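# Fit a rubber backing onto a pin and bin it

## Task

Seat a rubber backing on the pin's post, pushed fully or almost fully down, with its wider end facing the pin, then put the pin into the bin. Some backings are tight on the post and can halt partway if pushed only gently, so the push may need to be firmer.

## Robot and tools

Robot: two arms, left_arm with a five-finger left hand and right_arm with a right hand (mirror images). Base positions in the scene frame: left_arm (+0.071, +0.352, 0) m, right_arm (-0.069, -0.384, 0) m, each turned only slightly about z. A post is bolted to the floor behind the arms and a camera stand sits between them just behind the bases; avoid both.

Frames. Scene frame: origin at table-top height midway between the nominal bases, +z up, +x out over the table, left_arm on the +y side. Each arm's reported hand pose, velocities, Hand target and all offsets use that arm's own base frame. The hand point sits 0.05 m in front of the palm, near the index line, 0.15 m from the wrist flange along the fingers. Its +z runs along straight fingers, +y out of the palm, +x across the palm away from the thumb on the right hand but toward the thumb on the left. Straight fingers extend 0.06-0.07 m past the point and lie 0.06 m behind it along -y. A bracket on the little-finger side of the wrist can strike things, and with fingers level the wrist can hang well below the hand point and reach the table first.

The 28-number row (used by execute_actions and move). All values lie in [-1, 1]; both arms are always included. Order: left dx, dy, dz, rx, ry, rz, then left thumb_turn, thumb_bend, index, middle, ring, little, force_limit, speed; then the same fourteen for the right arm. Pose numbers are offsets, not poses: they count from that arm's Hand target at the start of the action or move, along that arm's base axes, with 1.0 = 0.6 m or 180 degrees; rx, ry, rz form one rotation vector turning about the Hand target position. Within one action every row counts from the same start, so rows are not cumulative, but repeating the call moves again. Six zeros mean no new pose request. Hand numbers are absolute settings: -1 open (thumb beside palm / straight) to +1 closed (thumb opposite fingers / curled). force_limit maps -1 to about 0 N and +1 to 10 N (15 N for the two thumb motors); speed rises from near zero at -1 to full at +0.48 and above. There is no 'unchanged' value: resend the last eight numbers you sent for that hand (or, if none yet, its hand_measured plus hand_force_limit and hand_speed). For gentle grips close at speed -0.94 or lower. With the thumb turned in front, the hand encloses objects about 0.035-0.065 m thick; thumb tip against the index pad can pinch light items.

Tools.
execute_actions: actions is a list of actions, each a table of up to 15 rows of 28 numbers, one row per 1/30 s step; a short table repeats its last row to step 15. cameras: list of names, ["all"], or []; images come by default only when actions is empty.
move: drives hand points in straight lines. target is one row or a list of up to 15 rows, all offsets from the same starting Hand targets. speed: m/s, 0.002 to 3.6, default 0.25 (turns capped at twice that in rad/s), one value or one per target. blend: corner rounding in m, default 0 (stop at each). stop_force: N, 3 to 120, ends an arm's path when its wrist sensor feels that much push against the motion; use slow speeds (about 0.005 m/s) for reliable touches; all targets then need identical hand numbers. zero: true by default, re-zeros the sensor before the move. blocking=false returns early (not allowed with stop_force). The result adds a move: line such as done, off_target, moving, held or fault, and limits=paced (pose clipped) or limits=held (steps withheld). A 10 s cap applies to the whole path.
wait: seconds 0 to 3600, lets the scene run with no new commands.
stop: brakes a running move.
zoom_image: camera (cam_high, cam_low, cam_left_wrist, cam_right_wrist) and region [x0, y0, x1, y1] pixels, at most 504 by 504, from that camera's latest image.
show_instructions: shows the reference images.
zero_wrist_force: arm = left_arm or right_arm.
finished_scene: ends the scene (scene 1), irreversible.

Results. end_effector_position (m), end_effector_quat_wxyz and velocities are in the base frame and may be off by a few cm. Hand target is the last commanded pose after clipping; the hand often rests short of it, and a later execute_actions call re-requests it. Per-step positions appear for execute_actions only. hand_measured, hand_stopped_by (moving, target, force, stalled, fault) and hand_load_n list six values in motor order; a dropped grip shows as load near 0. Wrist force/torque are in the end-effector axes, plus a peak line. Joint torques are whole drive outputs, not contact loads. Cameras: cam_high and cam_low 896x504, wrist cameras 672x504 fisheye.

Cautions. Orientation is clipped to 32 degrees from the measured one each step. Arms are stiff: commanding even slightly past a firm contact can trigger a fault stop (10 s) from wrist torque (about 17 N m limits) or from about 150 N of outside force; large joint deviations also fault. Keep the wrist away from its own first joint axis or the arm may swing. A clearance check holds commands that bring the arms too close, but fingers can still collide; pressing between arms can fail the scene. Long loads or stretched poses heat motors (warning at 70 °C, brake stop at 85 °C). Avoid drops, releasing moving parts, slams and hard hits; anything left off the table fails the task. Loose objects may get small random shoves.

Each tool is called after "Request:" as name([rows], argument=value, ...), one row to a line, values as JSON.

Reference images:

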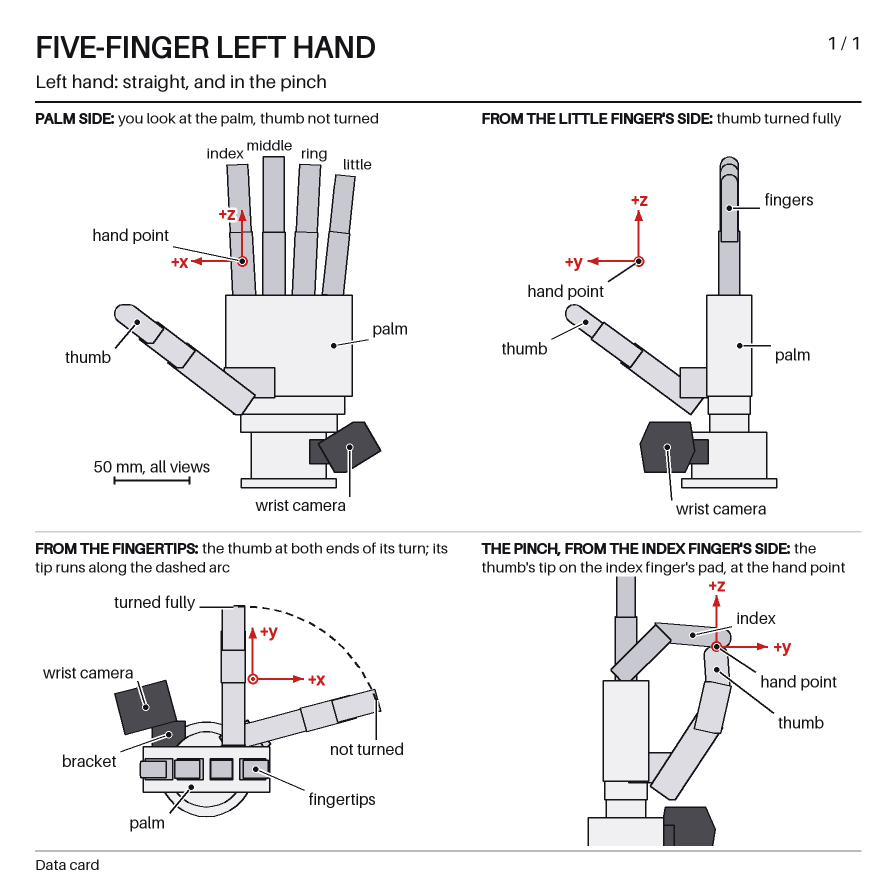

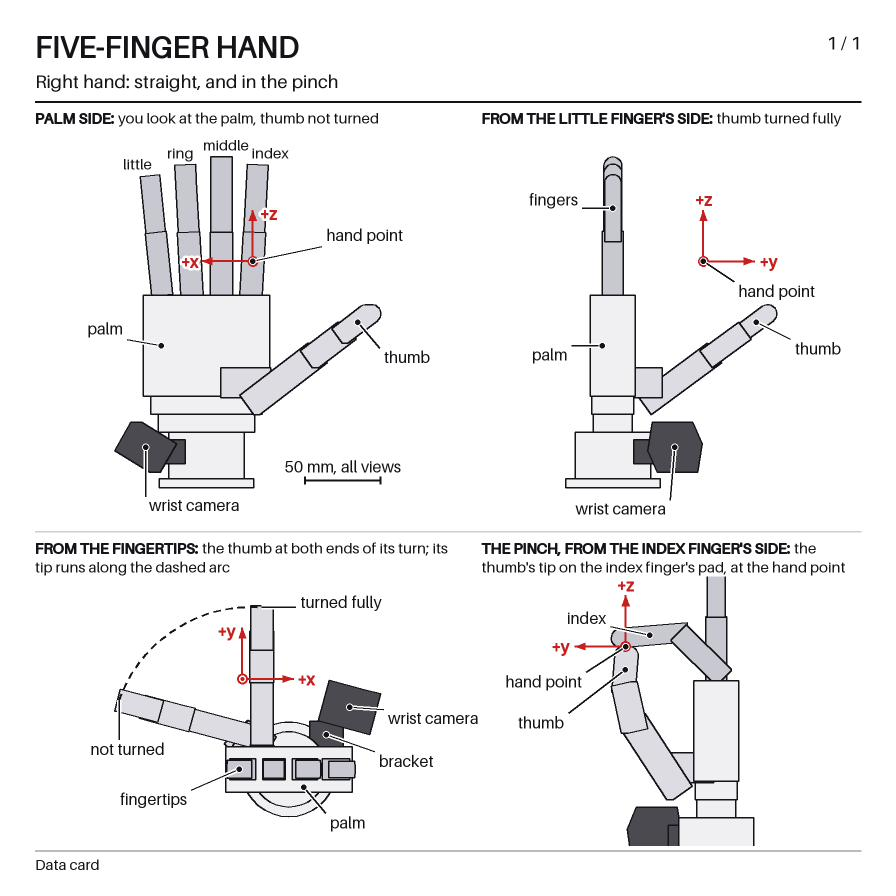

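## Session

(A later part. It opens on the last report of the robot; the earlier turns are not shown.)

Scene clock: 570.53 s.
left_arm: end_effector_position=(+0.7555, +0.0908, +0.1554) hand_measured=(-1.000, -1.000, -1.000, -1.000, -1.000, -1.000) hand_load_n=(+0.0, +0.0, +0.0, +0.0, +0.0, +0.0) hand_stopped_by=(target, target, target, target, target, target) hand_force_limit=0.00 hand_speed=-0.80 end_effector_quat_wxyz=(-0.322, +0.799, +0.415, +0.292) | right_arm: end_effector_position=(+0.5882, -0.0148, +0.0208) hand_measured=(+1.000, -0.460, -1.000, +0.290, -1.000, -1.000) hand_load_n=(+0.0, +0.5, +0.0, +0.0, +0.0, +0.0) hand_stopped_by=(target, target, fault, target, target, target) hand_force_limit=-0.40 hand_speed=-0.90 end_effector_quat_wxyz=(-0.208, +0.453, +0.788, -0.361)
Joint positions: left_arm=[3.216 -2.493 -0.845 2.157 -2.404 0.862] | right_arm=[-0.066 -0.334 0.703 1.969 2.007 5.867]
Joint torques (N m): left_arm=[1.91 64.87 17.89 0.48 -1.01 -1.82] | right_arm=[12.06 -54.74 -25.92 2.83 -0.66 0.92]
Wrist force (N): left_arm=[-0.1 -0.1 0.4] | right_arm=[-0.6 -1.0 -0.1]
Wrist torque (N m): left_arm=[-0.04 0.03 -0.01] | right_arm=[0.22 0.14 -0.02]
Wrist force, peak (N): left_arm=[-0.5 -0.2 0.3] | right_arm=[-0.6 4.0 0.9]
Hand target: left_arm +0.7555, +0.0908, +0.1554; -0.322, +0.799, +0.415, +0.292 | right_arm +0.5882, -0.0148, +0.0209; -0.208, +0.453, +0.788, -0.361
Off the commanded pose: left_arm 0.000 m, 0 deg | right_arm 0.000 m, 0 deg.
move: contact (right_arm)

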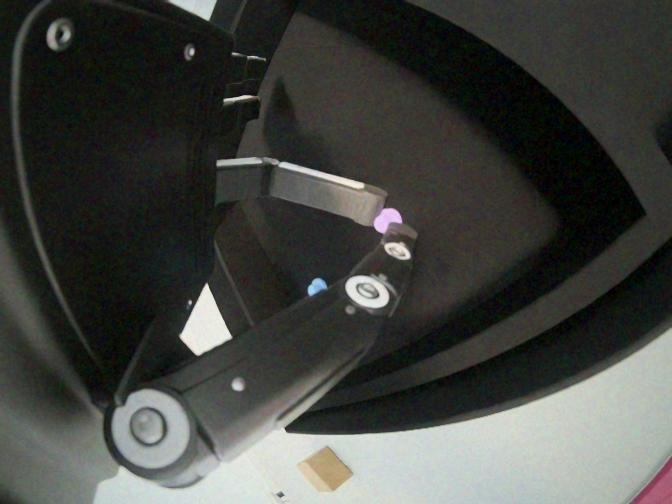

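Request:
move(target=[0,0,0,0,0,0,-1,-1,-1,-1,-1,-1,0,-0.8,0,0,0.0008,0,0,0,1,-0.39,-1,0.35,-1,-1,-0.3,-0.93], speed=0.01, cameras=["cam_right_wrist"])

Request:
zoom_image(camera="cam_right_wrist", region=[340, 180, 440, 255])

Scene clock: 571.87 s.
left_arm: end_effector_position=(+0.7555, +0.0908, +0.1554) hand_measured=(-1.000, -1.000, -1.000, -1.000, -1.000, -1.000) hand_load_n=(+0.0, +0.0, +0.0, +0.0, -0.5, +0.0) hand_stopped_by=(target, target, target, target, target, target) hand_force_limit=0.00 hand_speed=-0.80 end_effector_quat_wxyz=(-0.322, +0.799, +0.415, +0.292) | right_arm: end_effector_position=(+0.5882, -0.0148, +0.0213) hand_measured=(+1.000, -0.430, -1.000, +0.328, -1.000, -1.000) hand_load_n=(+0.5, +5.0, +0.0, +3.5, +0.0, +0.0) hand_stopped_by=(target, force, fault, force, target, target) hand_force_limit=-0.30 hand_speed=-0.93 end_effector_quat_wxyz=(-0.208, +0.453, +0.788, -0.361)
Joint positions: left_arm=[3.216 -2.493 -0.845 2.157 -2.404 0.862] | right_arm=[-0.066 -0.335 0.703 1.97 2.007 5.867]
Joint torques (N m): left_arm=[2.11 65 17.9 0.64 -1.03 -1.6] | right_arm=[10.49 -70.17 -23.09 5.7 -0.54 1.17]
Wrist force (N): left_arm=[-0.1 -0.1 0.3] | right_arm=[-0.3 3.7 0.8]
Wrist torque (N m): left_arm=[-0.04 0.02 0.00] | right_arm=[0.60 0.09 0.09]
Wrist force, peak (N): left_arm=[0.0 -0.1 0.5] | right_arm=[-0.2 4.0 0.9]
Hand target: left_arm +0.7555, +0.0908, +0.1554; -0.322, +0.799, +0.415, +0.292 | right_arm +0.5882, -0.0148, +0.0213; -0.208, +0.453, +0.788, -0.361
Off the commanded pose: left_arm 0.000 m, 0 deg | right_arm 0.000 m, 0 deg.
move: done

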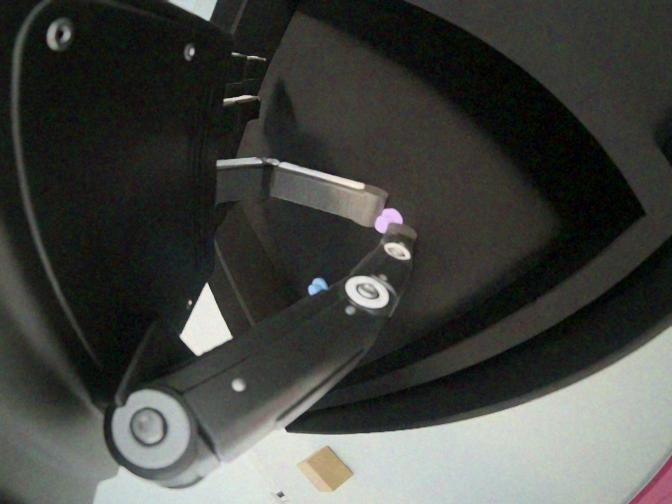

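Scaled by 5.040 from the camera's image (finer frame: 960x720).

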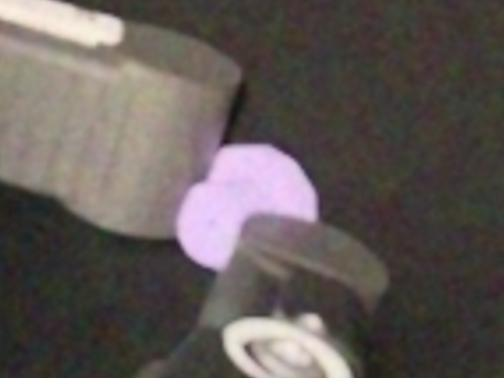

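Request:
move([
  [0,0,0,0,0,0,-1,-1,-1,-1,-1,-1,0,-0.8,0,0,0.0,0,0,0,1,-0.47,-1,0.28,-1,-1,-0.4,-0.93],
  [0,0,0,0,0,0,-1,-1,-1,-1,-1,-1,0,-0.8,0,0,0.0025,0,0,0,1,-0.47,-1,0.28,-1,-1,-0.4,-0.93],
], speed=0.01, cameras=["cam_right_wrist"])

Request:
zoom_image(camera="cam_right_wrist", region=[340, 180, 440, 255])

Scene clock: 575.03 s.
left_arm: end_effector_position=(+0.7555, +0.0908, +0.1554) hand_measured=(-1.000, -1.000, -1.000, -1.000, -1.000, -1.000) hand_load_n=(+0.0, +0.0, +0.0, +0.0, +0.0, +0.0) hand_stopped_by=(target, target, target, target, target, target) hand_force_limit=0.00 hand_speed=-0.80 end_effector_quat_wxyz=(-0.322, +0.799, +0.415, +0.292) | right_arm: end_effector_position=(+0.5882, -0.0148, +0.0228) hand_measured=(+1.000, -0.470, -1.000, +0.280, -1.000, -1.000) hand_load_n=(+0.0, +0.0, +0.0, +0.0, +0.0, +0.0) hand_stopped_by=(target, target, fault, target, target, target) hand_force_limit=-0.40 hand_speed=-0.93 end_effector_quat_wxyz=(-0.208, +0.453, +0.788, -0.361)
Joint positions: left_arm=[3.216 -2.493 -0.845 2.157 -2.404 0.862] | right_arm=[-0.066 -0.337 0.703 1.972 2.007 5.867]
Joint torques (N m): left_arm=[2.09 65.62 18.02 0.6 -0.98 -1.7] | right_arm=[11.98 -70.42 -12.79 5.19 -0.77 1.08]
Wrist force (N): left_arm=[-0.2 0.1 0.4] | right_arm=[-0.4 3.7 0.7]
Wrist torque (N m): left_arm=[-0.02 0.04 -0.01] | right_arm=[0.59 0.11 0.09]
Wrist force, peak (N): left_arm=[-0.3 -0.1 0.5] | right_arm=[-0.4 4.2 0.7]
Hand target: left_arm +0.7555, +0.0908, +0.1554; -0.322, +0.799, +0.415, +0.292 | right_arm +0.5882, -0.0148, +0.0228; -0.208, +0.453, +0.788, -0.361
Off the commanded pose: left_arm 0.000 m, 0 deg | right_arm 0.000 m, 0 deg.
move: done

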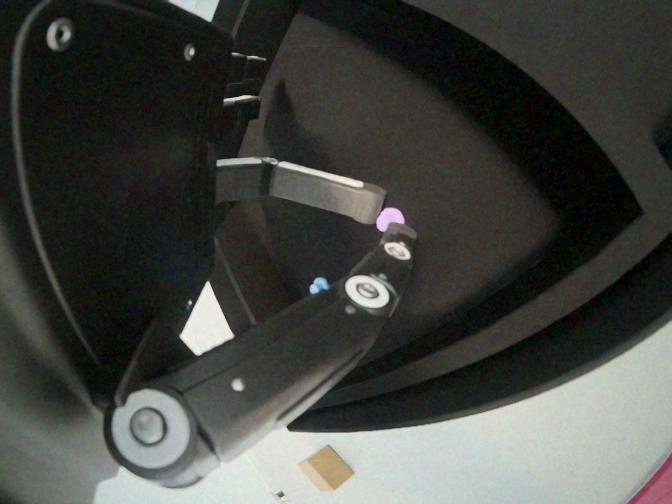

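Scaled by 5.040 from the camera's image (finer frame: 960x720).

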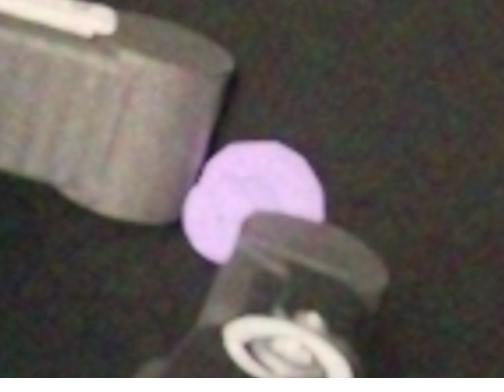

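Request:
move([
  [0,0,0,0,0,0,-1,-1,-1,-1,-1,-1,0,-0.8,0,0,0.0,0,0,0,1,-0.53,-1,0.25,-1,-1,-0.4,-0.93],
  [0,0,0,0,0,0,-1,-1,-1,-1,-1,-1,0,-0.8,0,0,0.007,0,0,0,1,-0.53,-1,0.25,-1,-1,-0.4,-0.93],
], speed=0.01, cameras=["cam_right_wrist"])

Request:
zoom_image(camera="cam_right_wrist", region=[340, 180, 440, 255])

Scene clock: 577.57 s.
left_arm: end_effector_position=(+0.7555, +0.0908, +0.1554) hand_measured=(-1.000, -1.000, -1.000, -1.000, -1.000, -1.000) hand_load_n=(+0.0, +0.0, +0.0, +0.0, +0.0, +0.0) hand_stopped_by=(target, target, target, target, target, target) hand_force_limit=0.00 hand_speed=-0.80 end_effector_quat_wxyz=(-0.322, +0.799, +0.415, +0.292) | right_arm: end_effector_position=(+0.5882, -0.0148, +0.0269) hand_measured=(+1.000, -0.530, -1.000, +0.250, -1.000, -1.000) hand_load_n=(+0.0, +0.0, +0.0, +0.0, +0.0, +0.0) hand_stopped_by=(target, target, fault, target, target, target) hand_force_limit=-0.40 hand_speed=-0.93 end_effector_quat_wxyz=(-0.209, +0.453, +0.788, -0.361)
Joint positions: left_arm=[3.216 -2.493 -0.845 2.157 -2.404 0.862] | right_arm=[-0.066 -0.342 0.703 1.977 2.007 5.867]
Joint torques (N m): left_arm=[1.9 64.76 18.46 0.58 -1.05 -1.77] | right_arm=[10.75 -71.37 -13.12 5.4 -0.53 1.01]
Wrist force (N): left_arm=[-0.1 0.1 0.4] | right_arm=[-0.5 3.5 0.8]
Wrist torque (N m): left_arm=[-0.01 0.03 -0.01] | right_arm=[0.57 0.13 0.07]
Wrist force, peak (N): left_arm=[-0.1 -0.2 0.5] | right_arm=[-0.3 3.9 1.1]
Hand target: left_arm +0.7555, +0.0908, +0.1554; -0.322, +0.799, +0.415, +0.292 | right_arm +0.5882, -0.0148, +0.0270; -0.208, +0.453, +0.788, -0.361
Off the commanded pose: left_arm 0.000 m, 0 deg | right_arm 0.000 m, 0 deg.
move: done

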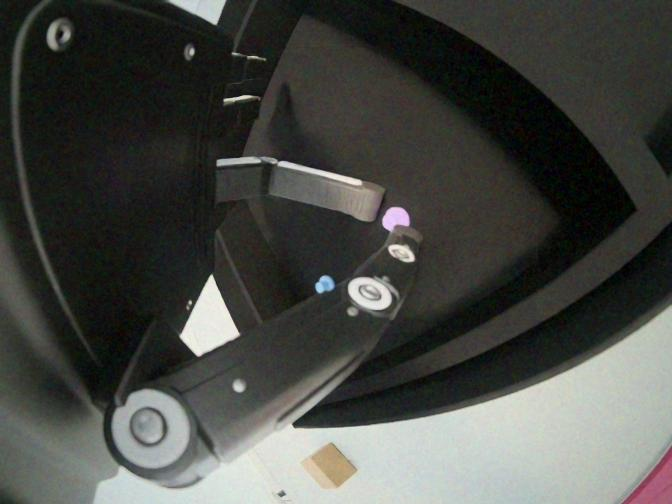

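Scaled by 5.040 from the camera's image (finer frame: 960x720).

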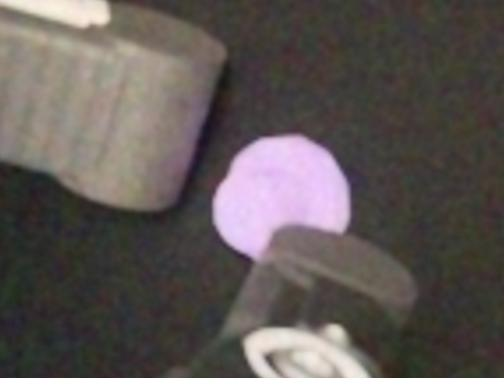

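Request:
move(target=[0,0,0,0,0,0,-1,-1,-1,-1,-1,-1,0,-0.8,0.0033,0.0003,-0.0055,0,0,0,1,-0.53,-1,0.24,-1,-1,-0.4,-0.93], speed=0.01, stop_force=4, cameras=["cam_right_wrist"])

Request:
zoom_image(camera="cam_right_wrist", region=[340, 180, 440, 255])

Scene clock: 581.73 s.
left_arm: end_effector_position=(+0.7555, +0.0908, +0.1554) hand_measured=(-1.000, -1.000, -1.000, -1.000, -1.000, -1.000) hand_load_n=(+0.0, +0.0, +0.0, -0.5, +0.0, +0.0) hand_stopped_by=(target, target, target, target, target, target) hand_force_limit=0.00 hand_speed=-0.80 end_effector_quat_wxyz=(-0.322, +0.799, +0.415, +0.292) | right_arm: end_effector_position=(+0.5902, -0.0146, +0.0237) hand_measured=(+1.000, -0.530, -1.000, +0.240, -1.000, -1.000) hand_load_n=(+0.0, +0.0, +0.0, +0.0, +0.0, +0.0) hand_stopped_by=(target, target, fault, target, target, target) hand_force_limit=-0.40 hand_speed=-0.93 end_effector_quat_wxyz=(-0.208, +0.453, +0.788, -0.361)
Joint positions: left_arm=[3.216 -2.493 -0.845 2.157 -2.404 0.862] | right_arm=[-0.065 -0.331 0.688 1.981 2.007 5.868]
Joint torques (N m): left_arm=[1.73 64.75 17.47 0.51 -1.09 -1.69] | right_arm=[12.69 -45.63 -27.13 5.65 -0.63 1.11]
Wrist force (N): left_arm=[-0.1 -0.2 0.3] | right_arm=[-0.1 3.6 1.0]
Wrist torque (N m): left_arm=[-0.05 0.03 0.00] | right_arm=[0.56 0.06 0.11]
Wrist force, peak (N): left_arm=[-0.5 -0.1 0.4] | right_arm=[-0.4 3.9 1.2]
Hand target: left_arm +0.7555, +0.0908, +0.1554; -0.322, +0.799, +0.415, +0.292 | right_arm +0.5902, -0.0146, +0.0237; -0.208, +0.453, +0.788, -0.361
Off the commanded pose: left_arm 0.000 m, 0 deg | right_arm 0.000 m, 0 deg.
move: done

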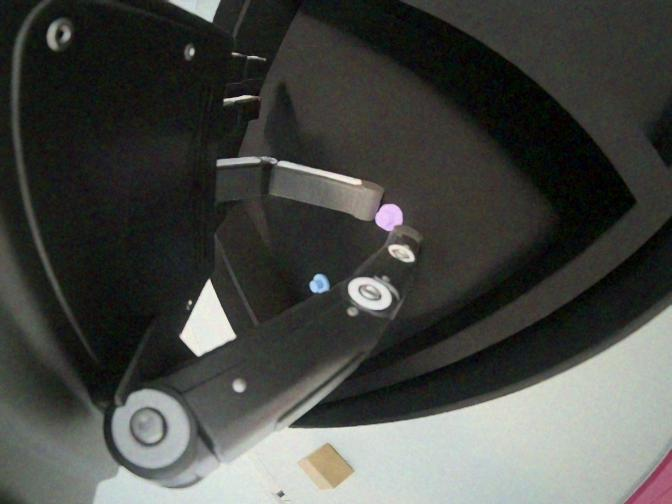

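Scaled by 5.040 from the camera's image (finer frame: 960x720).

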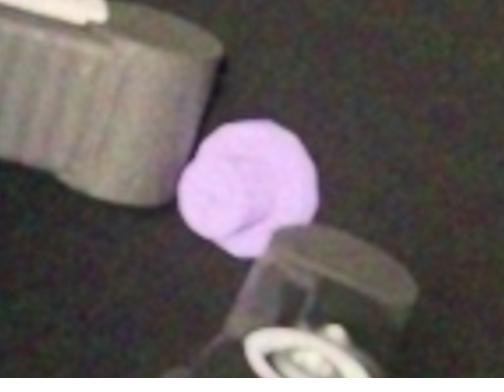

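Request:
move([
  [0,0,0,0,0,0,-1,-1,-1,-1,-1,-1,0,-0.8,-0.0007,-0.0021,0.0,0,0,0,1,-0.53,-1,0.24,-1,-1,-0.4,-0.93],
  [0,0,0,0,0,0,-1,-1,-1,-1,-1,-1,0,-0.8,-0.0007,-0.0021,0.0,0,0,0,1,-0.48,-1,0.28,-1,-1,-0.4,-0.93],
], speed=0.01, cameras=["cam_right_wrist"])

Request:
zoom_image(camera="cam_right_wrist", region=[340, 180, 440, 255])

Scene clock: 584.10 s.
left_arm: end_effector_position=(+0.7555, +0.0908, +0.1554) hand_measured=(-1.000, -1.000, -1.000, -1.000, -1.000, -1.000) hand_load_n=(+0.0, +0.0, +0.0, +0.0, +0.0, +0.0) hand_stopped_by=(target, target, target, target, target, target) hand_force_limit=0.00 hand_speed=-0.80 end_effector_quat_wxyz=(-0.322, +0.799, +0.415, +0.292) | right_arm: end_effector_position=(+0.5898, -0.0158, +0.0237) hand_measured=(+1.000, -0.480, -1.000, +0.280, -1.000, -1.000) hand_load_n=(+0.0, +0.0, +0.0, +0.0, +0.0, +0.0) hand_stopped_by=(target, target, fault, target, target, target) hand_force_limit=-0.40 hand_speed=-0.93 end_effector_quat_wxyz=(-0.208, +0.453, +0.788, -0.361)
Joint positions: left_arm=[3.216 -2.493 -0.845 2.157 -2.404 0.862] | right_arm=[-0.067 -0.333 0.692 1.978 2.008 5.866]
Joint torques (N m): left_arm=[1.47 64.49 18.39 0.68 -1.05 -1.88] | right_arm=[-9.43 -69.97 -3.76 0.33 1.82 -1.12]
Wrist force (N): left_arm=[-0.2 -0.1 0.3] | right_arm=[-0.3 3.4 1.0]
Wrist torque (N m): left_arm=[-0.04 0.03 0.00] | right_arm=[0.54 0.09 0.09]
Wrist force, peak (N): left_arm=[-0.3 -0.2 0.4] | right_arm=[-0.2 4.1 0.7]
Hand target: left_arm +0.7555, +0.0908, +0.1554; -0.322, +0.799, +0.415, +0.292 | right_arm +0.5898, -0.0158, +0.0237; -0.208, +0.453, +0.788, -0.361
Off the commanded pose: left_arm 0.000 m, 0 deg | right_arm 0.000 m, 0 deg.
move: done

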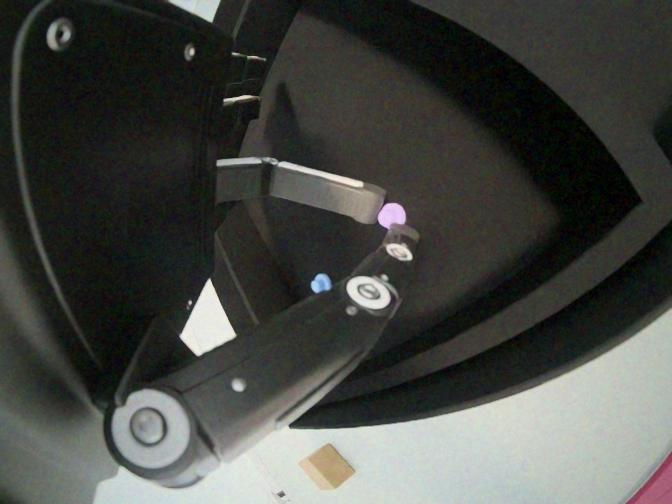

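Scaled by 5.040 from the camera's image (finer frame: 960x720).

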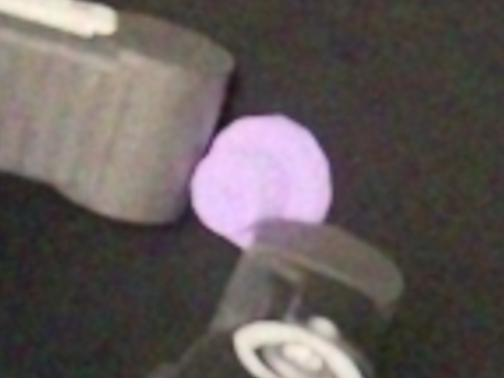

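Request:
move(target=[0,0,0,0,0,0,-1,-1,-1,-1,-1,-1,0,-0.8,0.0,0.0013,-0.0045,0,0,0,1,-0.48,-1,0.28,-1,-1,-0.4,-0.93], speed=0.006, stop_force=3.5, cameras=["cam_right_wrist"])

Request:
zoom_image(camera="cam_right_wrist", region=[340, 180, 440, 255])

Scene clock: 586.37 s.
left_arm: end_effector_position=(+0.7555, +0.0908, +0.1554) hand_measured=(-1.000, -1.000, -1.000, -1.000, -1.000, -1.000) hand_load_n=(+0.0, -0.5, +0.0, +0.0, +0.0, +0.0) hand_stopped_by=(target, target, target, target, target, target) hand_force_limit=0.00 hand_speed=-0.80 end_effector_quat_wxyz=(-0.322, +0.799, +0.415, +0.292) | right_arm: end_effector_position=(+0.5898, -0.0151, +0.0211) hand_measured=(+1.000, -0.480, -1.000, +0.280, -1.000, -1.000) hand_load_n=(+0.0, +0.0, +0.0, +0.0, +0.0, -0.5) hand_stopped_by=(target, target, fault, target, target, target) hand_force_limit=-0.40 hand_speed=-0.93 end_effector_quat_wxyz=(-0.208, +0.453, +0.788, -0.361)
Joint positions: left_arm=[3.216 -2.493 -0.845 2.157 -2.404 0.862] | right_arm=[-0.066 -0.329 0.692 1.975 2.007 5.867]
Joint torques (N m): left_arm=[1.25 65.42 18.24 0.49 -0.98 -1.95] | right_arm=[11.47 -45.56 -25.21 0.2 -0.73 1.2]
Wrist force (N): left_arm=[-0.1 0.0 0.2] | right_arm=[-1.0 -0.5 0.3]
Wrist torque (N m): left_arm=[-0.02 0.02 -0.01] | right_arm=[0.27 0.18 -0.03]
Wrist force, peak (N): left_arm=[-0.1 -0.1 0.6] | right_arm=[-0.3 4.1 0.9]
Hand target: left_arm +0.7555, +0.0908, +0.1554; -0.322, +0.799, +0.415, +0.292 | right_arm +0.5898, -0.0151, +0.0211; -0.208, +0.453, +0.788, -0.361
Off the commanded pose: left_arm 0.000 m, 0 deg | right_arm 0.000 m, 0 deg.
move: contact (right_arm)

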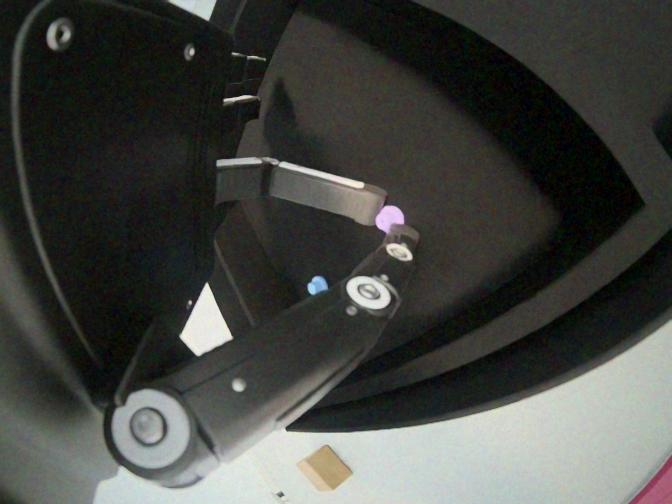

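Scaled by 5.040 from the camera's image (finer frame: 960x720).

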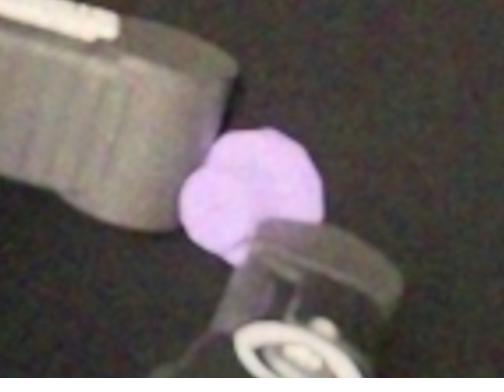

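Request:
move([
  [0,0,0,0,0,0,-1,-1,-1,-1,-1,-1,0,-0.8,0.0,0,0.0013,0,0,0,1,-0.48,-1,0.28,-1,-1,-0.4,-0.93],
  [0,0,0,0,0,0,-1,-1,-1,-1,-1,-1,0,-0.8,0.0,0,0.0013,0,0,0,1,-0.39,-1,0.35,-1,-1,-0.3,-0.94],
], speed=0.01, cameras=["cam_right_wrist"])

Request:
zoom_image(camera="cam_right_wrist", region=[340, 180, 440, 255])

Scene clock: 588.43 s.
left_arm: end_effector_position=(+0.7555, +0.0908, +0.1554) hand_measured=(-1.000, -1.000, -1.000, -1.000, -1.000, -1.000) hand_load_n=(+0.0, +0.0, +0.0, +0.0, +0.0, +0.0) hand_stopped_by=(target, target, target, target, target, target) hand_force_limit=0.00 hand_speed=-0.80 end_effector_quat_wxyz=(-0.322, +0.799, +0.415, +0.292) | right_arm: end_effector_position=(+0.5898, -0.0151, +0.0219) hand_measured=(+1.000, -0.438, -1.000, +0.340, -1.000, -1.000) hand_load_n=(+0.5, +5.0, +0.0, +4.0, +0.0, +0.0) hand_stopped_by=(target, force, fault, force, target, target) hand_force_limit=-0.30 hand_speed=-0.94 end_effector_quat_wxyz=(-0.208, +0.453, +0.788, -0.361)
Joint positions: left_arm=[3.216 -2.493 -0.845 2.157 -2.404 0.862] | right_arm=[-0.066 -0.33 0.692 1.976 2.007 5.867]
Joint torques (N m): left_arm=[3.25 65.48 17.7 0.59 -0.98 -1.72] | right_arm=[8.65 -70.13 -18 5.02 -0.3 0.87]
Wrist force (N): left_arm=[-0.2 0.0 0.3] | right_arm=[-0.2 3.3 0.5]
Wrist torque (N m): left_arm=[-0.02 0.04 -0.01] | right_arm=[0.55 0.09 0.09]
Wrist force, peak (N): left_arm=[-0.3 -0.1 0.5] | right_arm=[-0.1 3.9 0.9]
Hand target: left_arm +0.7555, +0.0908, +0.1554; -0.322, +0.799, +0.415, +0.292 | right_arm +0.5898, -0.0151, +0.0218; -0.208, +0.453, +0.788, -0.361
Off the commanded pose: left_arm 0.000 m, 0 deg | right_arm 0.000 m, 0 deg.
move: done

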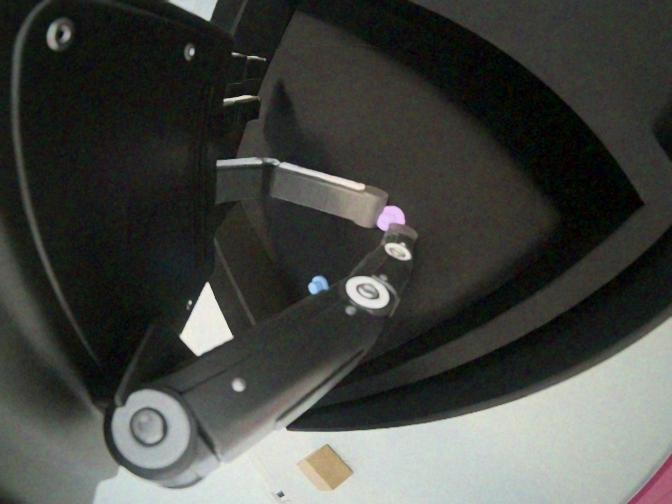

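Scaled by 5.040 from the camera's image (finer frame: 960x720).

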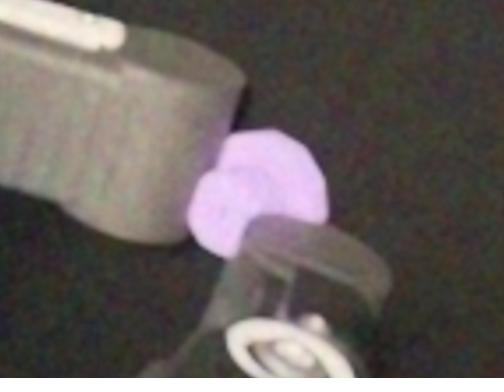

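Request:
move([
  [0,0,0,0,0,0,-1,-1,-1,-1,-1,-1,0,-0.8,0,0,0.0,0,0,0,1,-0.49,-1,0.28,-1,-1,-0.4,-0.93],
  [0,0,0,0,0,0,-1,-1,-1,-1,-1,-1,0,-0.8,0,0,0.002,0,0,0,1,-0.49,-1,0.28,-1,-1,-0.4,-0.93],
  [0,0,0,0,0,0,-1,-1,-1,-1,-1,-1,0,-0.8,0.0012,0.003,0.002,0,0,0,1,-0.49,-1,0.26,-1,-1,-0.4,-0.93],
], speed=0.01, cameras=["cam_right_wrist"])

Request:
zoom_image(camera="cam_right_wrist", region=[340, 180, 440, 255])

Scene clock: 597.13 s.
left_arm: end_effector_position=(+0.7555, +0.0908, +0.1554) hand_measured=(-1.000, -1.000, -1.000, -1.000, -1.000, -1.000) hand_load_n=(-0.5, +0.0, +0.0, +0.0, -0.5, +0.0) hand_stopped_by=(target, target, target, target, target, target) hand_force_limit=0.00 hand_speed=-0.80 end_effector_quat_wxyz=(-0.322, +0.799, +0.415, +0.292) | right_arm: end_effector_position=(+0.5905, -0.0133, +0.0230) hand_measured=(+1.000, -0.490, -1.000, +0.260, -1.000, -1.000) hand_load_n=(+0.0, +0.0, +0.0, +0.0, +0.0, -0.5) hand_stopped_by=(target, target, fault, target, target, target) hand_force_limit=-0.40 hand_speed=-0.93 end_effector_quat_wxyz=(-0.208, +0.453, +0.788, -0.361)
Joint positions: left_arm=[3.216 -2.493 -0.845 2.157 -2.404 0.862] | right_arm=[-0.064 -0.329 0.685 1.982 2.006 5.869]
Joint torques (N m): left_arm=[1.43 64.59 18.07 0.59 -1.16 -1.74] | right_arm=[11.95 -46 -26.53 5.63 -0.64 1.33]
Wrist force (N): left_arm=[-0.3 0.1 0.2] | right_arm=[-0.2 3.9 1.0]
Wrist torque (N m): left_arm=[0.00 0.06 -0.02] | right_arm=[0.61 0.08 0.10]
Wrist force, peak (N): left_arm=[-0.4 0.0 0.5] | right_arm=[-0.4 3.9 1.2]
Hand target: left_arm +0.7555, +0.0908, +0.1554; -0.322, +0.799, +0.415, +0.292 | right_arm +0.5905, -0.0133, +0.0230; -0.208, +0.453, +0.788, -0.361
Off the commanded pose: left_arm 0.000 m, 0 deg | right_arm 0.000 m, 0 deg.
move: done

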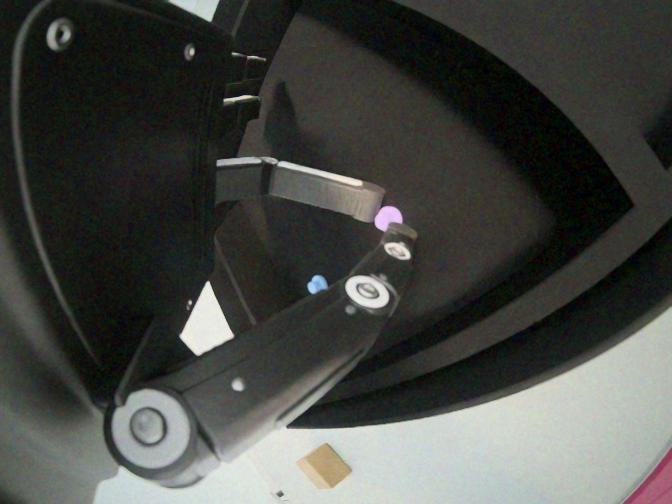

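Scaled by 5.040 from the camera's image (finer frame: 960x720).

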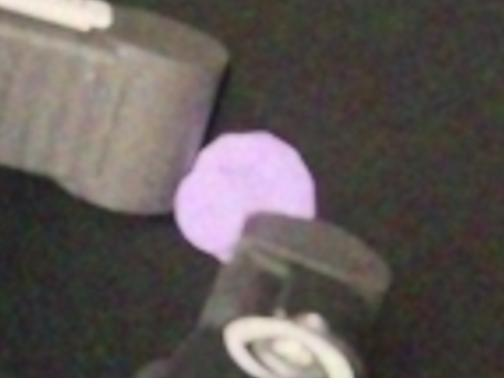

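Request:
move(target=[0,0,0,0,0,0,-1,-1,-1,-1,-1,-1,0,-0.8,0,0,0.0017,0,0,0,1,-0.56,-1,0.24,-1,-1,-0.4,-0.9], speed=0.01, cameras=["cam_right_wrist"])

Request:
zoom_image(camera="cam_right_wrist", region=[360, 195, 420, 240])

Scene clock: 599.37 s.
left_arm: end_effector_position=(+0.7555, +0.0908, +0.1554) hand_measured=(-1.000, -1.000, -1.000, -1.000, -1.000, -1.000) hand_load_n=(-0.5, +0.0, +0.0, +0.0, +0.0, +0.0) hand_stopped_by=(target, target, target, target, target, target) hand_force_limit=0.00 hand_speed=-0.80 end_effector_quat_wxyz=(-0.322, +0.799, +0.415, +0.292) | right_arm: end_effector_position=(+0.5905, -0.0133, +0.0241) hand_measured=(+1.000, -0.560, -1.000, +0.240, -1.000, -1.000) hand_load_n=(+0.0, +0.0, +0.0, +0.0, +0.0, -0.5) hand_stopped_by=(target, target, fault, target, target, target) hand_force_limit=-0.40 hand_speed=-0.90 end_effector_quat_wxyz=(-0.208, +0.453, +0.788, -0.361)
Joint positions: left_arm=[3.216 -2.493 -0.845 2.157 -2.404 0.862] | right_arm=[-0.064 -0.33 0.685 1.983 2.006 5.869]
Joint torques (N m): left_arm=[2.46 65.01 18.28 0.51 -1.08 -1.74] | right_arm=[11.23 -72.5 -26.94 5.78 -0.79 1.27]
Wrist force (N): left_arm=[-0.2 0.0 0.3] | right_arm=[-0.2 3.7 0.8]
Wrist torque (N m): left_arm=[-0.02 0.04 -0.01] | right_arm=[0.59 0.08 0.10]
Wrist force, peak (N): left_arm=[-0.4 0.1 0.4] | right_arm=[-0.5 4.0 0.9]
Hand target: left_arm +0.7555, +0.0908, +0.1554; -0.322, +0.799, +0.415, +0.292 | right_arm +0.5905, -0.0133, +0.0241; -0.208, +0.453, +0.788, -0.361
Off the commanded pose: left_arm 0.000 m, 0 deg | right_arm 0.000 m, 0 deg.
move: done

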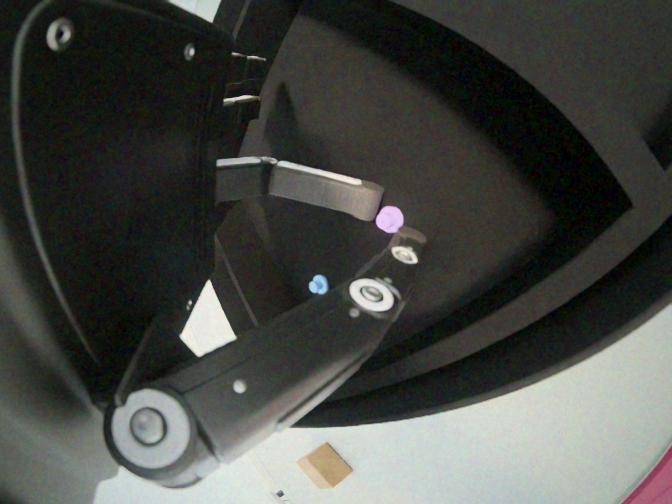

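Scaled by 8.400 from the camera's image (finer frame: 960x720).

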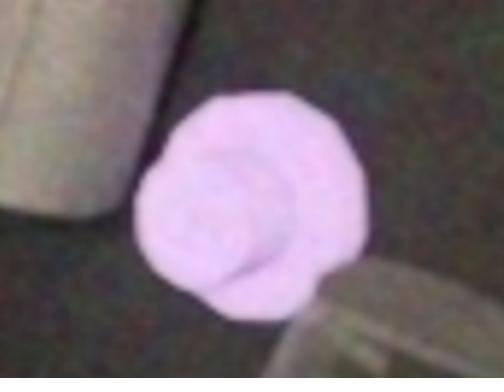

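Request:
move([
  [0,0,0,0,0,0,-1,-1,-1,-1,-1,-1,0,-0.8,0.001,-0.0017,-0.001,0,0,0,1,-0.56,-1,0.24,-1,-1,-0.4,-0.9],
  [0,0,0,0,0,0,-1,-1,-1,-1,-1,-1,0,-0.8,0.001,-0.0017,-0.001,0,0,0,1,-0.47,-1,0.29,-1,-1,-0.4,-0.93],
], speed=0.01, cameras=["cam_right_wrist"])

Request:
zoom_image(camera="cam_right_wrist", region=[360, 195, 420, 240])

Scene clock: 607.73 s.
left_arm: end_effector_position=(+0.7555, +0.0908, +0.1554) hand_measured=(-1.000, -1.000, -1.000, -1.000, -1.000, -1.000) hand_load_n=(+0.0, +0.0, +0.0, +0.0, +0.0, +0.0) hand_stopped_by=(target, target, target, target, target, target) hand_force_limit=0.00 hand_speed=-0.80 end_effector_quat_wxyz=(-0.322, +0.799, +0.415, +0.292) | right_arm: end_effector_position=(+0.5911, -0.0143, +0.0235) hand_measured=(+1.000, -0.470, -1.000, +0.290, -1.000, -1.000) hand_load_n=(+0.0, +0.5, +0.0, +0.5, +0.0, +0.0) hand_stopped_by=(target, target, fault, target, target, target) hand_force_limit=-0.40 hand_speed=-0.93 end_effector_quat_wxyz=(-0.208, +0.453, +0.788, -0.361)
Joint positions: left_arm=[3.216 -2.493 -0.845 2.157 -2.404 0.862] | right_arm=[-0.065 -0.327 0.681 1.984 2.007 5.868]
Joint torques (N m): left_arm=[2.12 65.75 18.77 0.54 -1.07 -1.78] | right_arm=[-10.06 -45.5 -26.22 5.25 1.64 -1.04]
Wrist force (N): left_arm=[0.0 -0.1 0.1] | right_arm=[-0.1 3.7 1.2]
Wrist torque (N m): left_arm=[-0.02 0.00 0.00] | right_arm=[0.57 0.05 0.11]
Wrist force, peak (N): left_arm=[-0.3 -0.2 0.5] | right_arm=[-0.3 3.9 1.2]
Hand target: left_arm +0.7555, +0.0908, +0.1554; -0.322, +0.799, +0.415, +0.292 | right_arm +0.5911, -0.0143, +0.0235; -0.208, +0.453, +0.788, -0.361
Off the commanded pose: left_arm 0.000 m, 0 deg | right_arm 0.000 m, 0 deg.
move: done

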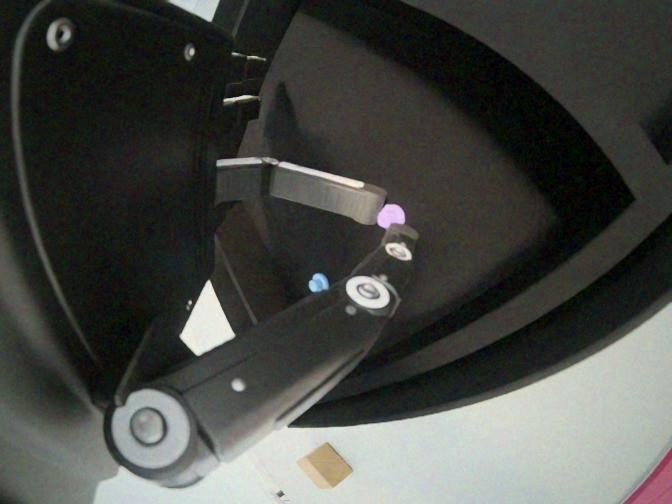

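Scaled by 8.400 from the camera's image (finer frame: 960x720).

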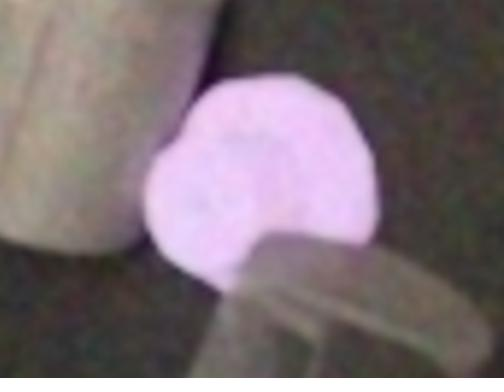

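Request:
move(target=[0,0,0,0,0,0,-1,-1,-1,-1,-1,-1,0,-0.8,0.0,0.0,-0.0033,0,0,0,1,-0.46,-1,0.30,-1,-1,-0.4,-0.93], speed=0.006, stop_force=3, cameras=["cam_right_wrist"])

Request:
zoom_image(camera="cam_right_wrist", region=[360, 195, 420, 240])

Scene clock: 609.90 s.
left_arm: end_effector_position=(+0.7555, +0.0908, +0.1554) hand_measured=(-1.000, -1.000, -1.000, -1.000, -1.000, -1.000) hand_load_n=(+0.0, +0.0, +0.5, +0.0, +0.0, +0.0) hand_stopped_by=(target, target, target, target, target, target) hand_force_limit=0.00 hand_speed=-0.80 end_effector_quat_wxyz=(-0.322, +0.799, +0.415, +0.292) | right_arm: end_effector_position=(+0.5911, -0.0143, +0.0215) hand_measured=(+1.000, -0.460, -1.000, +0.300, -1.000, -1.000) hand_load_n=(+0.0, +0.0, +0.0, +0.0, +0.0, +0.0) hand_stopped_by=(target, target, fault, target, target, target) hand_force_limit=-0.40 hand_speed=-0.93 end_effector_quat_wxyz=(-0.208, +0.453, +0.788, -0.361)
Joint positions: left_arm=[3.216 -2.493 -0.845 2.157 -2.404 0.862] | right_arm=[-0.065 -0.325 0.681 1.981 2.007 5.868]
Joint torques (N m): left_arm=[1.75 65.03 18.82 0.55 -1.02 -1.73] | right_arm=[-9.87 -45.44 -25.45 0.25 1.52 -0.81]
Wrist force (N): left_arm=[-0.2 0.1 0.1] | right_arm=[-0.3 3.5 0.7]
Wrist torque (N m): left_arm=[0.01 0.03 -0.01] | right_arm=[0.58 0.11 0.09]
Wrist force, peak (N): left_arm=[-0.3 -0.1 0.5] | right_arm=[-0.4 4.0 1.0]
Hand target: left_arm +0.7555, +0.0908, +0.1554; -0.322, +0.799, +0.415, +0.292 | right_arm +0.5911, -0.0143, +0.0215; -0.208, +0.453, +0.788, -0.361
Off the commanded pose: left_arm 0.000 m, 0 deg | right_arm 0.000 m, 0 deg.
move: done

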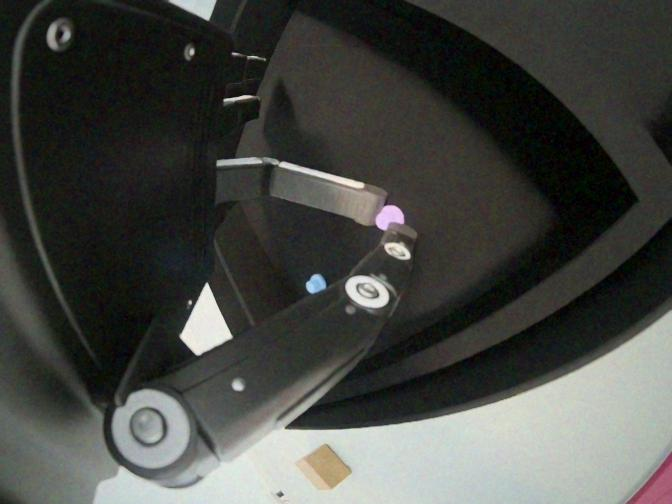

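Scaled by 8.400 from the camera's image (finer frame: 960x720).

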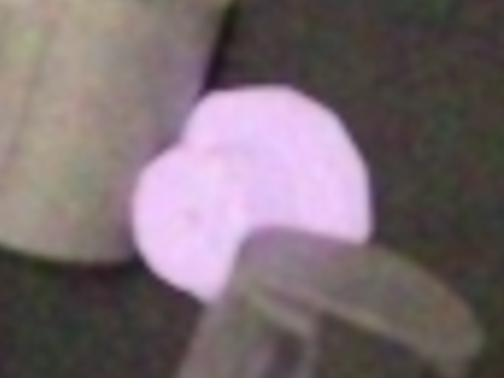

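Request:
move(target=[0,0,0,0,0,0,-1,-1,-1,-1,-1,-1,0,-0.8,0.0,0.0,0.0,0,0,0,1,-0.38,-1,0.36,-1,-1,-0.3,-0.95], speed=0.006, cameras=["cam_right_wrist"])

Request:
zoom_image(camera="cam_right_wrist", region=[360, 195, 420, 240])

Scene clock: 611.53 s.
left_arm: end_effector_position=(+0.7555, +0.0908, +0.1554) hand_measured=(-1.000, -1.000, -1.000, -1.000, -1.000, -1.000) hand_load_n=(+0.0, +0.0, +0.0, +0.0, +0.0, +0.0) hand_stopped_by=(target, target, target, target, target, target) hand_force_limit=0.00 hand_speed=-0.80 end_effector_quat_wxyz=(-0.322, +0.799, +0.415, +0.292) | right_arm: end_effector_position=(+0.5911, -0.0143, +0.0215) hand_measured=(+1.000, -0.430, -1.000, +0.332, -1.000, -1.000) hand_load_n=(+0.5, +5.5, +0.0, +4.5, +0.0, +0.0) hand_stopped_by=(target, force, fault, force, target, target) hand_force_limit=-0.30 hand_speed=-0.95 end_effector_quat_wxyz=(-0.208, +0.453, +0.788, -0.361)
Joint positions: left_arm=[3.216 -2.493 -0.845 2.157 -2.404 0.862] | right_arm=[-0.065 -0.325 0.681 1.981 2.007 5.868]
Joint torques (N m): left_arm=[2.22 65.54 18.38 0.62 -0.96 -1.66] | right_arm=[-9.22 -45.91 -25.56 0.46 1.27 -0.83]
Wrist force (N): left_arm=[-0.1 0.1 0.3] | right_arm=[-0.6 3.5 1.0]
Wrist torque (N m): left_arm=[-0.01 0.01 0.00] | right_arm=[0.55 0.14 0.07]
Wrist force, peak (N): left_arm=[-0.1 0.0 0.5] | right_arm=[-0.7 3.7 1.2]
Hand target: left_arm +0.7555, +0.0908, +0.1554; -0.322, +0.799, +0.415, +0.292 | right_arm +0.5911, -0.0143, +0.0215; -0.208, +0.453, +0.788, -0.361
Off the commanded pose: left_arm 0.000 m, 0 deg | right_arm 0.000 m, 0 deg.
move: done

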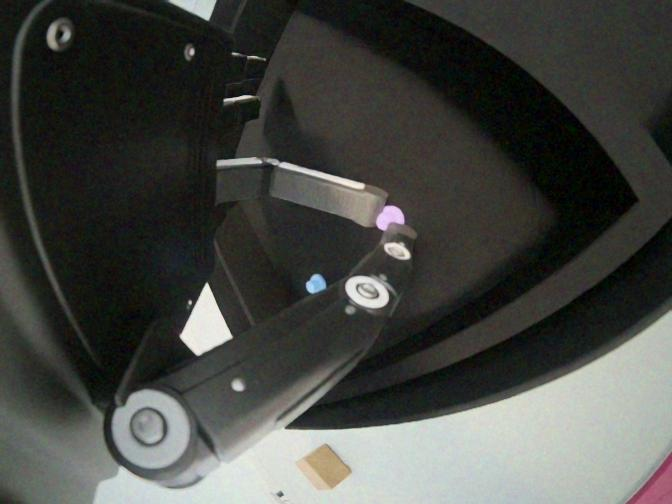

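Scaled by 8.400 from the camera's image (finer frame: 960x720).

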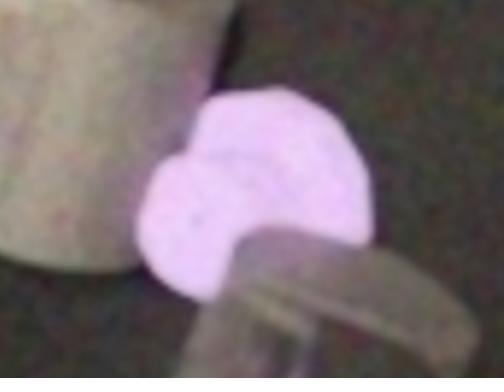

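Request:
move([
  [0,0,0,0,0,0,-1,-1,-1,-1,-1,-1,0,-0.8,0,0,0.03,0,0,0,1,-0.38,-1,0.36,-1,-1,-0.3,-0.95],
  [0,0,0,0,0,0,-1,-1,-1,-1,-1,-1,0,-0.8,0,0,0.2167,0,0,0,1,-0.38,-1,0.36,-1,-1,-0.3,-0.95],
], speed=[0.02,0.06], blend=0.003, cameras=["cam_right_wrist"])

Scene clock: 620.00 s.
left_arm: end_effector_position=(+0.7555, +0.0908, +0.1554) hand_measured=(-1.000, -1.000, -1.000, -1.000, -1.000, -1.000) hand_load_n=(+0.0, +0.0, +0.0, +0.0, +0.0, +0.0) hand_stopped_by=(target, target, target, target, target, target) hand_force_limit=0.00 hand_speed=-0.80 end_effector_quat_wxyz=(-0.322, +0.799, +0.415, +0.292) | right_arm: end_effector_position=(+0.5911, -0.0143, +0.1515) hand_measured=(+1.000, -0.430, -1.000, +0.332, -1.000, -1.000) hand_load_n=(+0.5, +5.0, +0.0, +4.5, +0.0, -0.5) hand_stopped_by=(target, force, fault, force, target, target) hand_force_limit=-0.30 hand_speed=-0.95 end_effector_quat_wxyz=(-0.208, +0.452, +0.788, -0.361)
Joint positions: left_arm=[3.216 -2.493 -0.845 2.157 -2.404 0.862] | right_arm=[-0.065 -0.452 0.598 2.192 2.007 5.868]
Joint torques (N m): left_arm=[2.44 65.58 19.2 0.58 -1.09 -1.65] | right_arm=[-7.03 -70.34 -26.97 5.63 0.9 0.62]
Wrist force (N): left_arm=[-0.2 -0.1 0.3] | right_arm=[-0.5 3.5 1.0]
Wrist torque (N m): left_arm=[-0.04 0.03 0.00] | right_arm=[0.56 0.13 0.06]
Wrist force, peak (N): left_arm=[0.0 -0.1 0.6] | right_arm=[-0.4 4.1 1.3]
Hand target: left_arm +0.7555, +0.0908, +0.1554; -0.322, +0.799, +0.415, +0.292 | right_arm +0.5911, -0.0143, +0.1515; -0.208, +0.453, +0.788, -0.361
Off the commanded pose: left_arm 0.000 m, 0 deg | right_arm 0.000 m, 0 deg.
move: done

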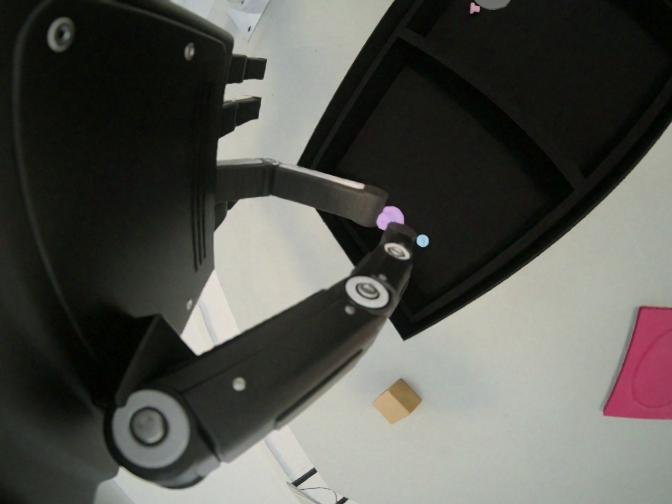

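Backing held. Now rotate back.

Request:
zoom_image(camera="cam_right_wrist", region=[355, 190, 425, 243])

Request:
move([
  [0,0,0,0,0,0,-1,-1,-1,-1,-1,-1,0,-0.8,-0.06,0.08,0,0,0,0.3167,1,-0.38,-1,0.36,-1,-1,-0.3,-0.95],
  [0,0,0,0,0,0,-1,-1,-1,-1,-1,-1,0,-0.8,-0.13,0.19,0,0,0,0.6333,1,-0.38,-1,0.36,-1,-1,-0.3,-0.95],
], speed=0.25, blend=0.03, cameras=["cam_right_wrist"])

Scaled by 7.200 from the camera's image (finer frame: 960x720).

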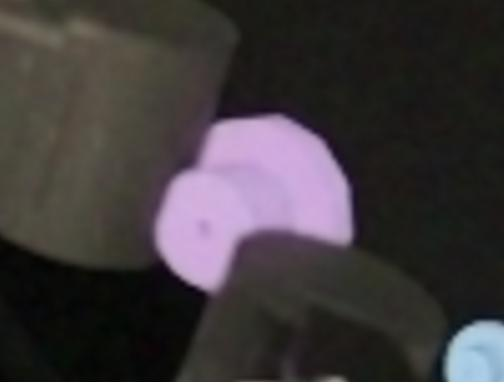

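Scene clock: 624.60 s.
left_arm: end_effector_position=(+0.7555, +0.0908, +0.1554) hand_measured=(-1.000, -1.000, -1.000, -1.000, -1.000, -1.000) hand_load_n=(+0.0, +0.0, +0.0, +0.0, +0.0, +0.0) hand_stopped_by=(target, target, target, target, target, target) hand_force_limit=0.00 hand_speed=-0.80 end_effector_quat_wxyz=(-0.322, +0.799, +0.415, +0.292) | right_arm: end_effector_position=(+0.5311, +0.0708, +0.1530) hand_measured=(+1.000, -0.430, -1.000, +0.332, -1.000, -1.000) hand_load_n=(+0.5, +5.0, +0.0, +4.5, +0.0, +0.0) hand_stopped_by=(target, force, fault, force, target, target) hand_force_limit=-0.30 hand_speed=-0.95 end_effector_quat_wxyz=(+0.103, -0.227, +0.880, -0.405)
Joint positions: left_arm=[3.216 -2.493 -0.845 2.157 -2.404 0.862] | right_arm=[0.124 -1.134 1.517 0.782 2.355 4.162]
Joint torques (N m): left_arm=[1.76 65.14 18.26 0.52 -1.06 -1.66] | right_arm=[0.91 -37.18 -14.83 1.75 0.99 -0.28]
Wrist force (N): left_arm=[-0.1 -0.2 0.4] | right_arm=[-0.1 3.0 1.2]
Wrist torque (N m): left_arm=[-0.06 0.03 0.00] | right_arm=[0.44 0.08 0.06]
Wrist force, peak (N): left_arm=[-0.3 0.2 0.4] | right_arm=[-0.4 4.5 1.8]
Hand target: left_arm +0.7555, +0.0908, +0.1554; -0.322, +0.799, +0.415, +0.292 | right_arm +0.5311, +0.0708, +0.1530; +0.103, -0.227, +0.880, -0.405 (not the last commanded pose)
Off the commanded pose: left_arm 0.000 m, 0 deg | right_arm 0.034 m, 25 deg.
FORCE FAULT: contact force on the right arm reached its limit, and that arm stopped. The contact can be on any part of that arm, not only on its tool. That arm's remaining commands of this call were not run. That arm is still stopped at the end of this call. That arm stays stopped for about 10 more seconds. Until then a move that you send moves the other arm only, and its call returns only when the move has ended. Once the stop has ended, the next robot result says so. If the stop ends while you think or write, that arm runs what you send next, counted from a new Hand target: where the arm stands when the stop ends. While its stop runs, that arm, its gripper or tool too, takes no new command. Until it ends, the stop uses up actions while you think or wait. An arm that is not stopped still takes commands.
move: fault (right_arm); path passed 1 of 2 targets

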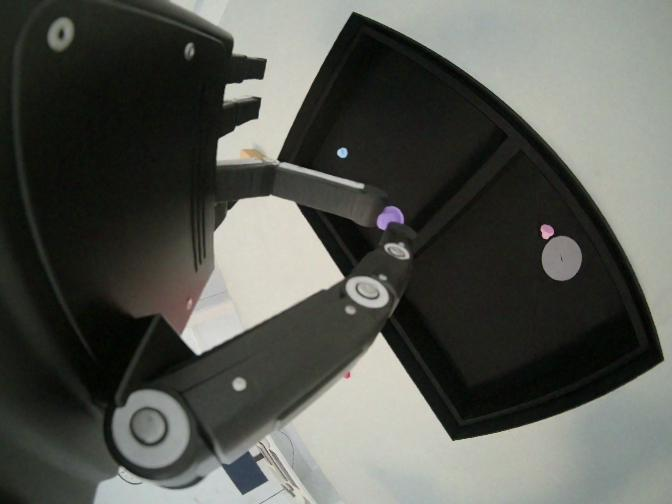

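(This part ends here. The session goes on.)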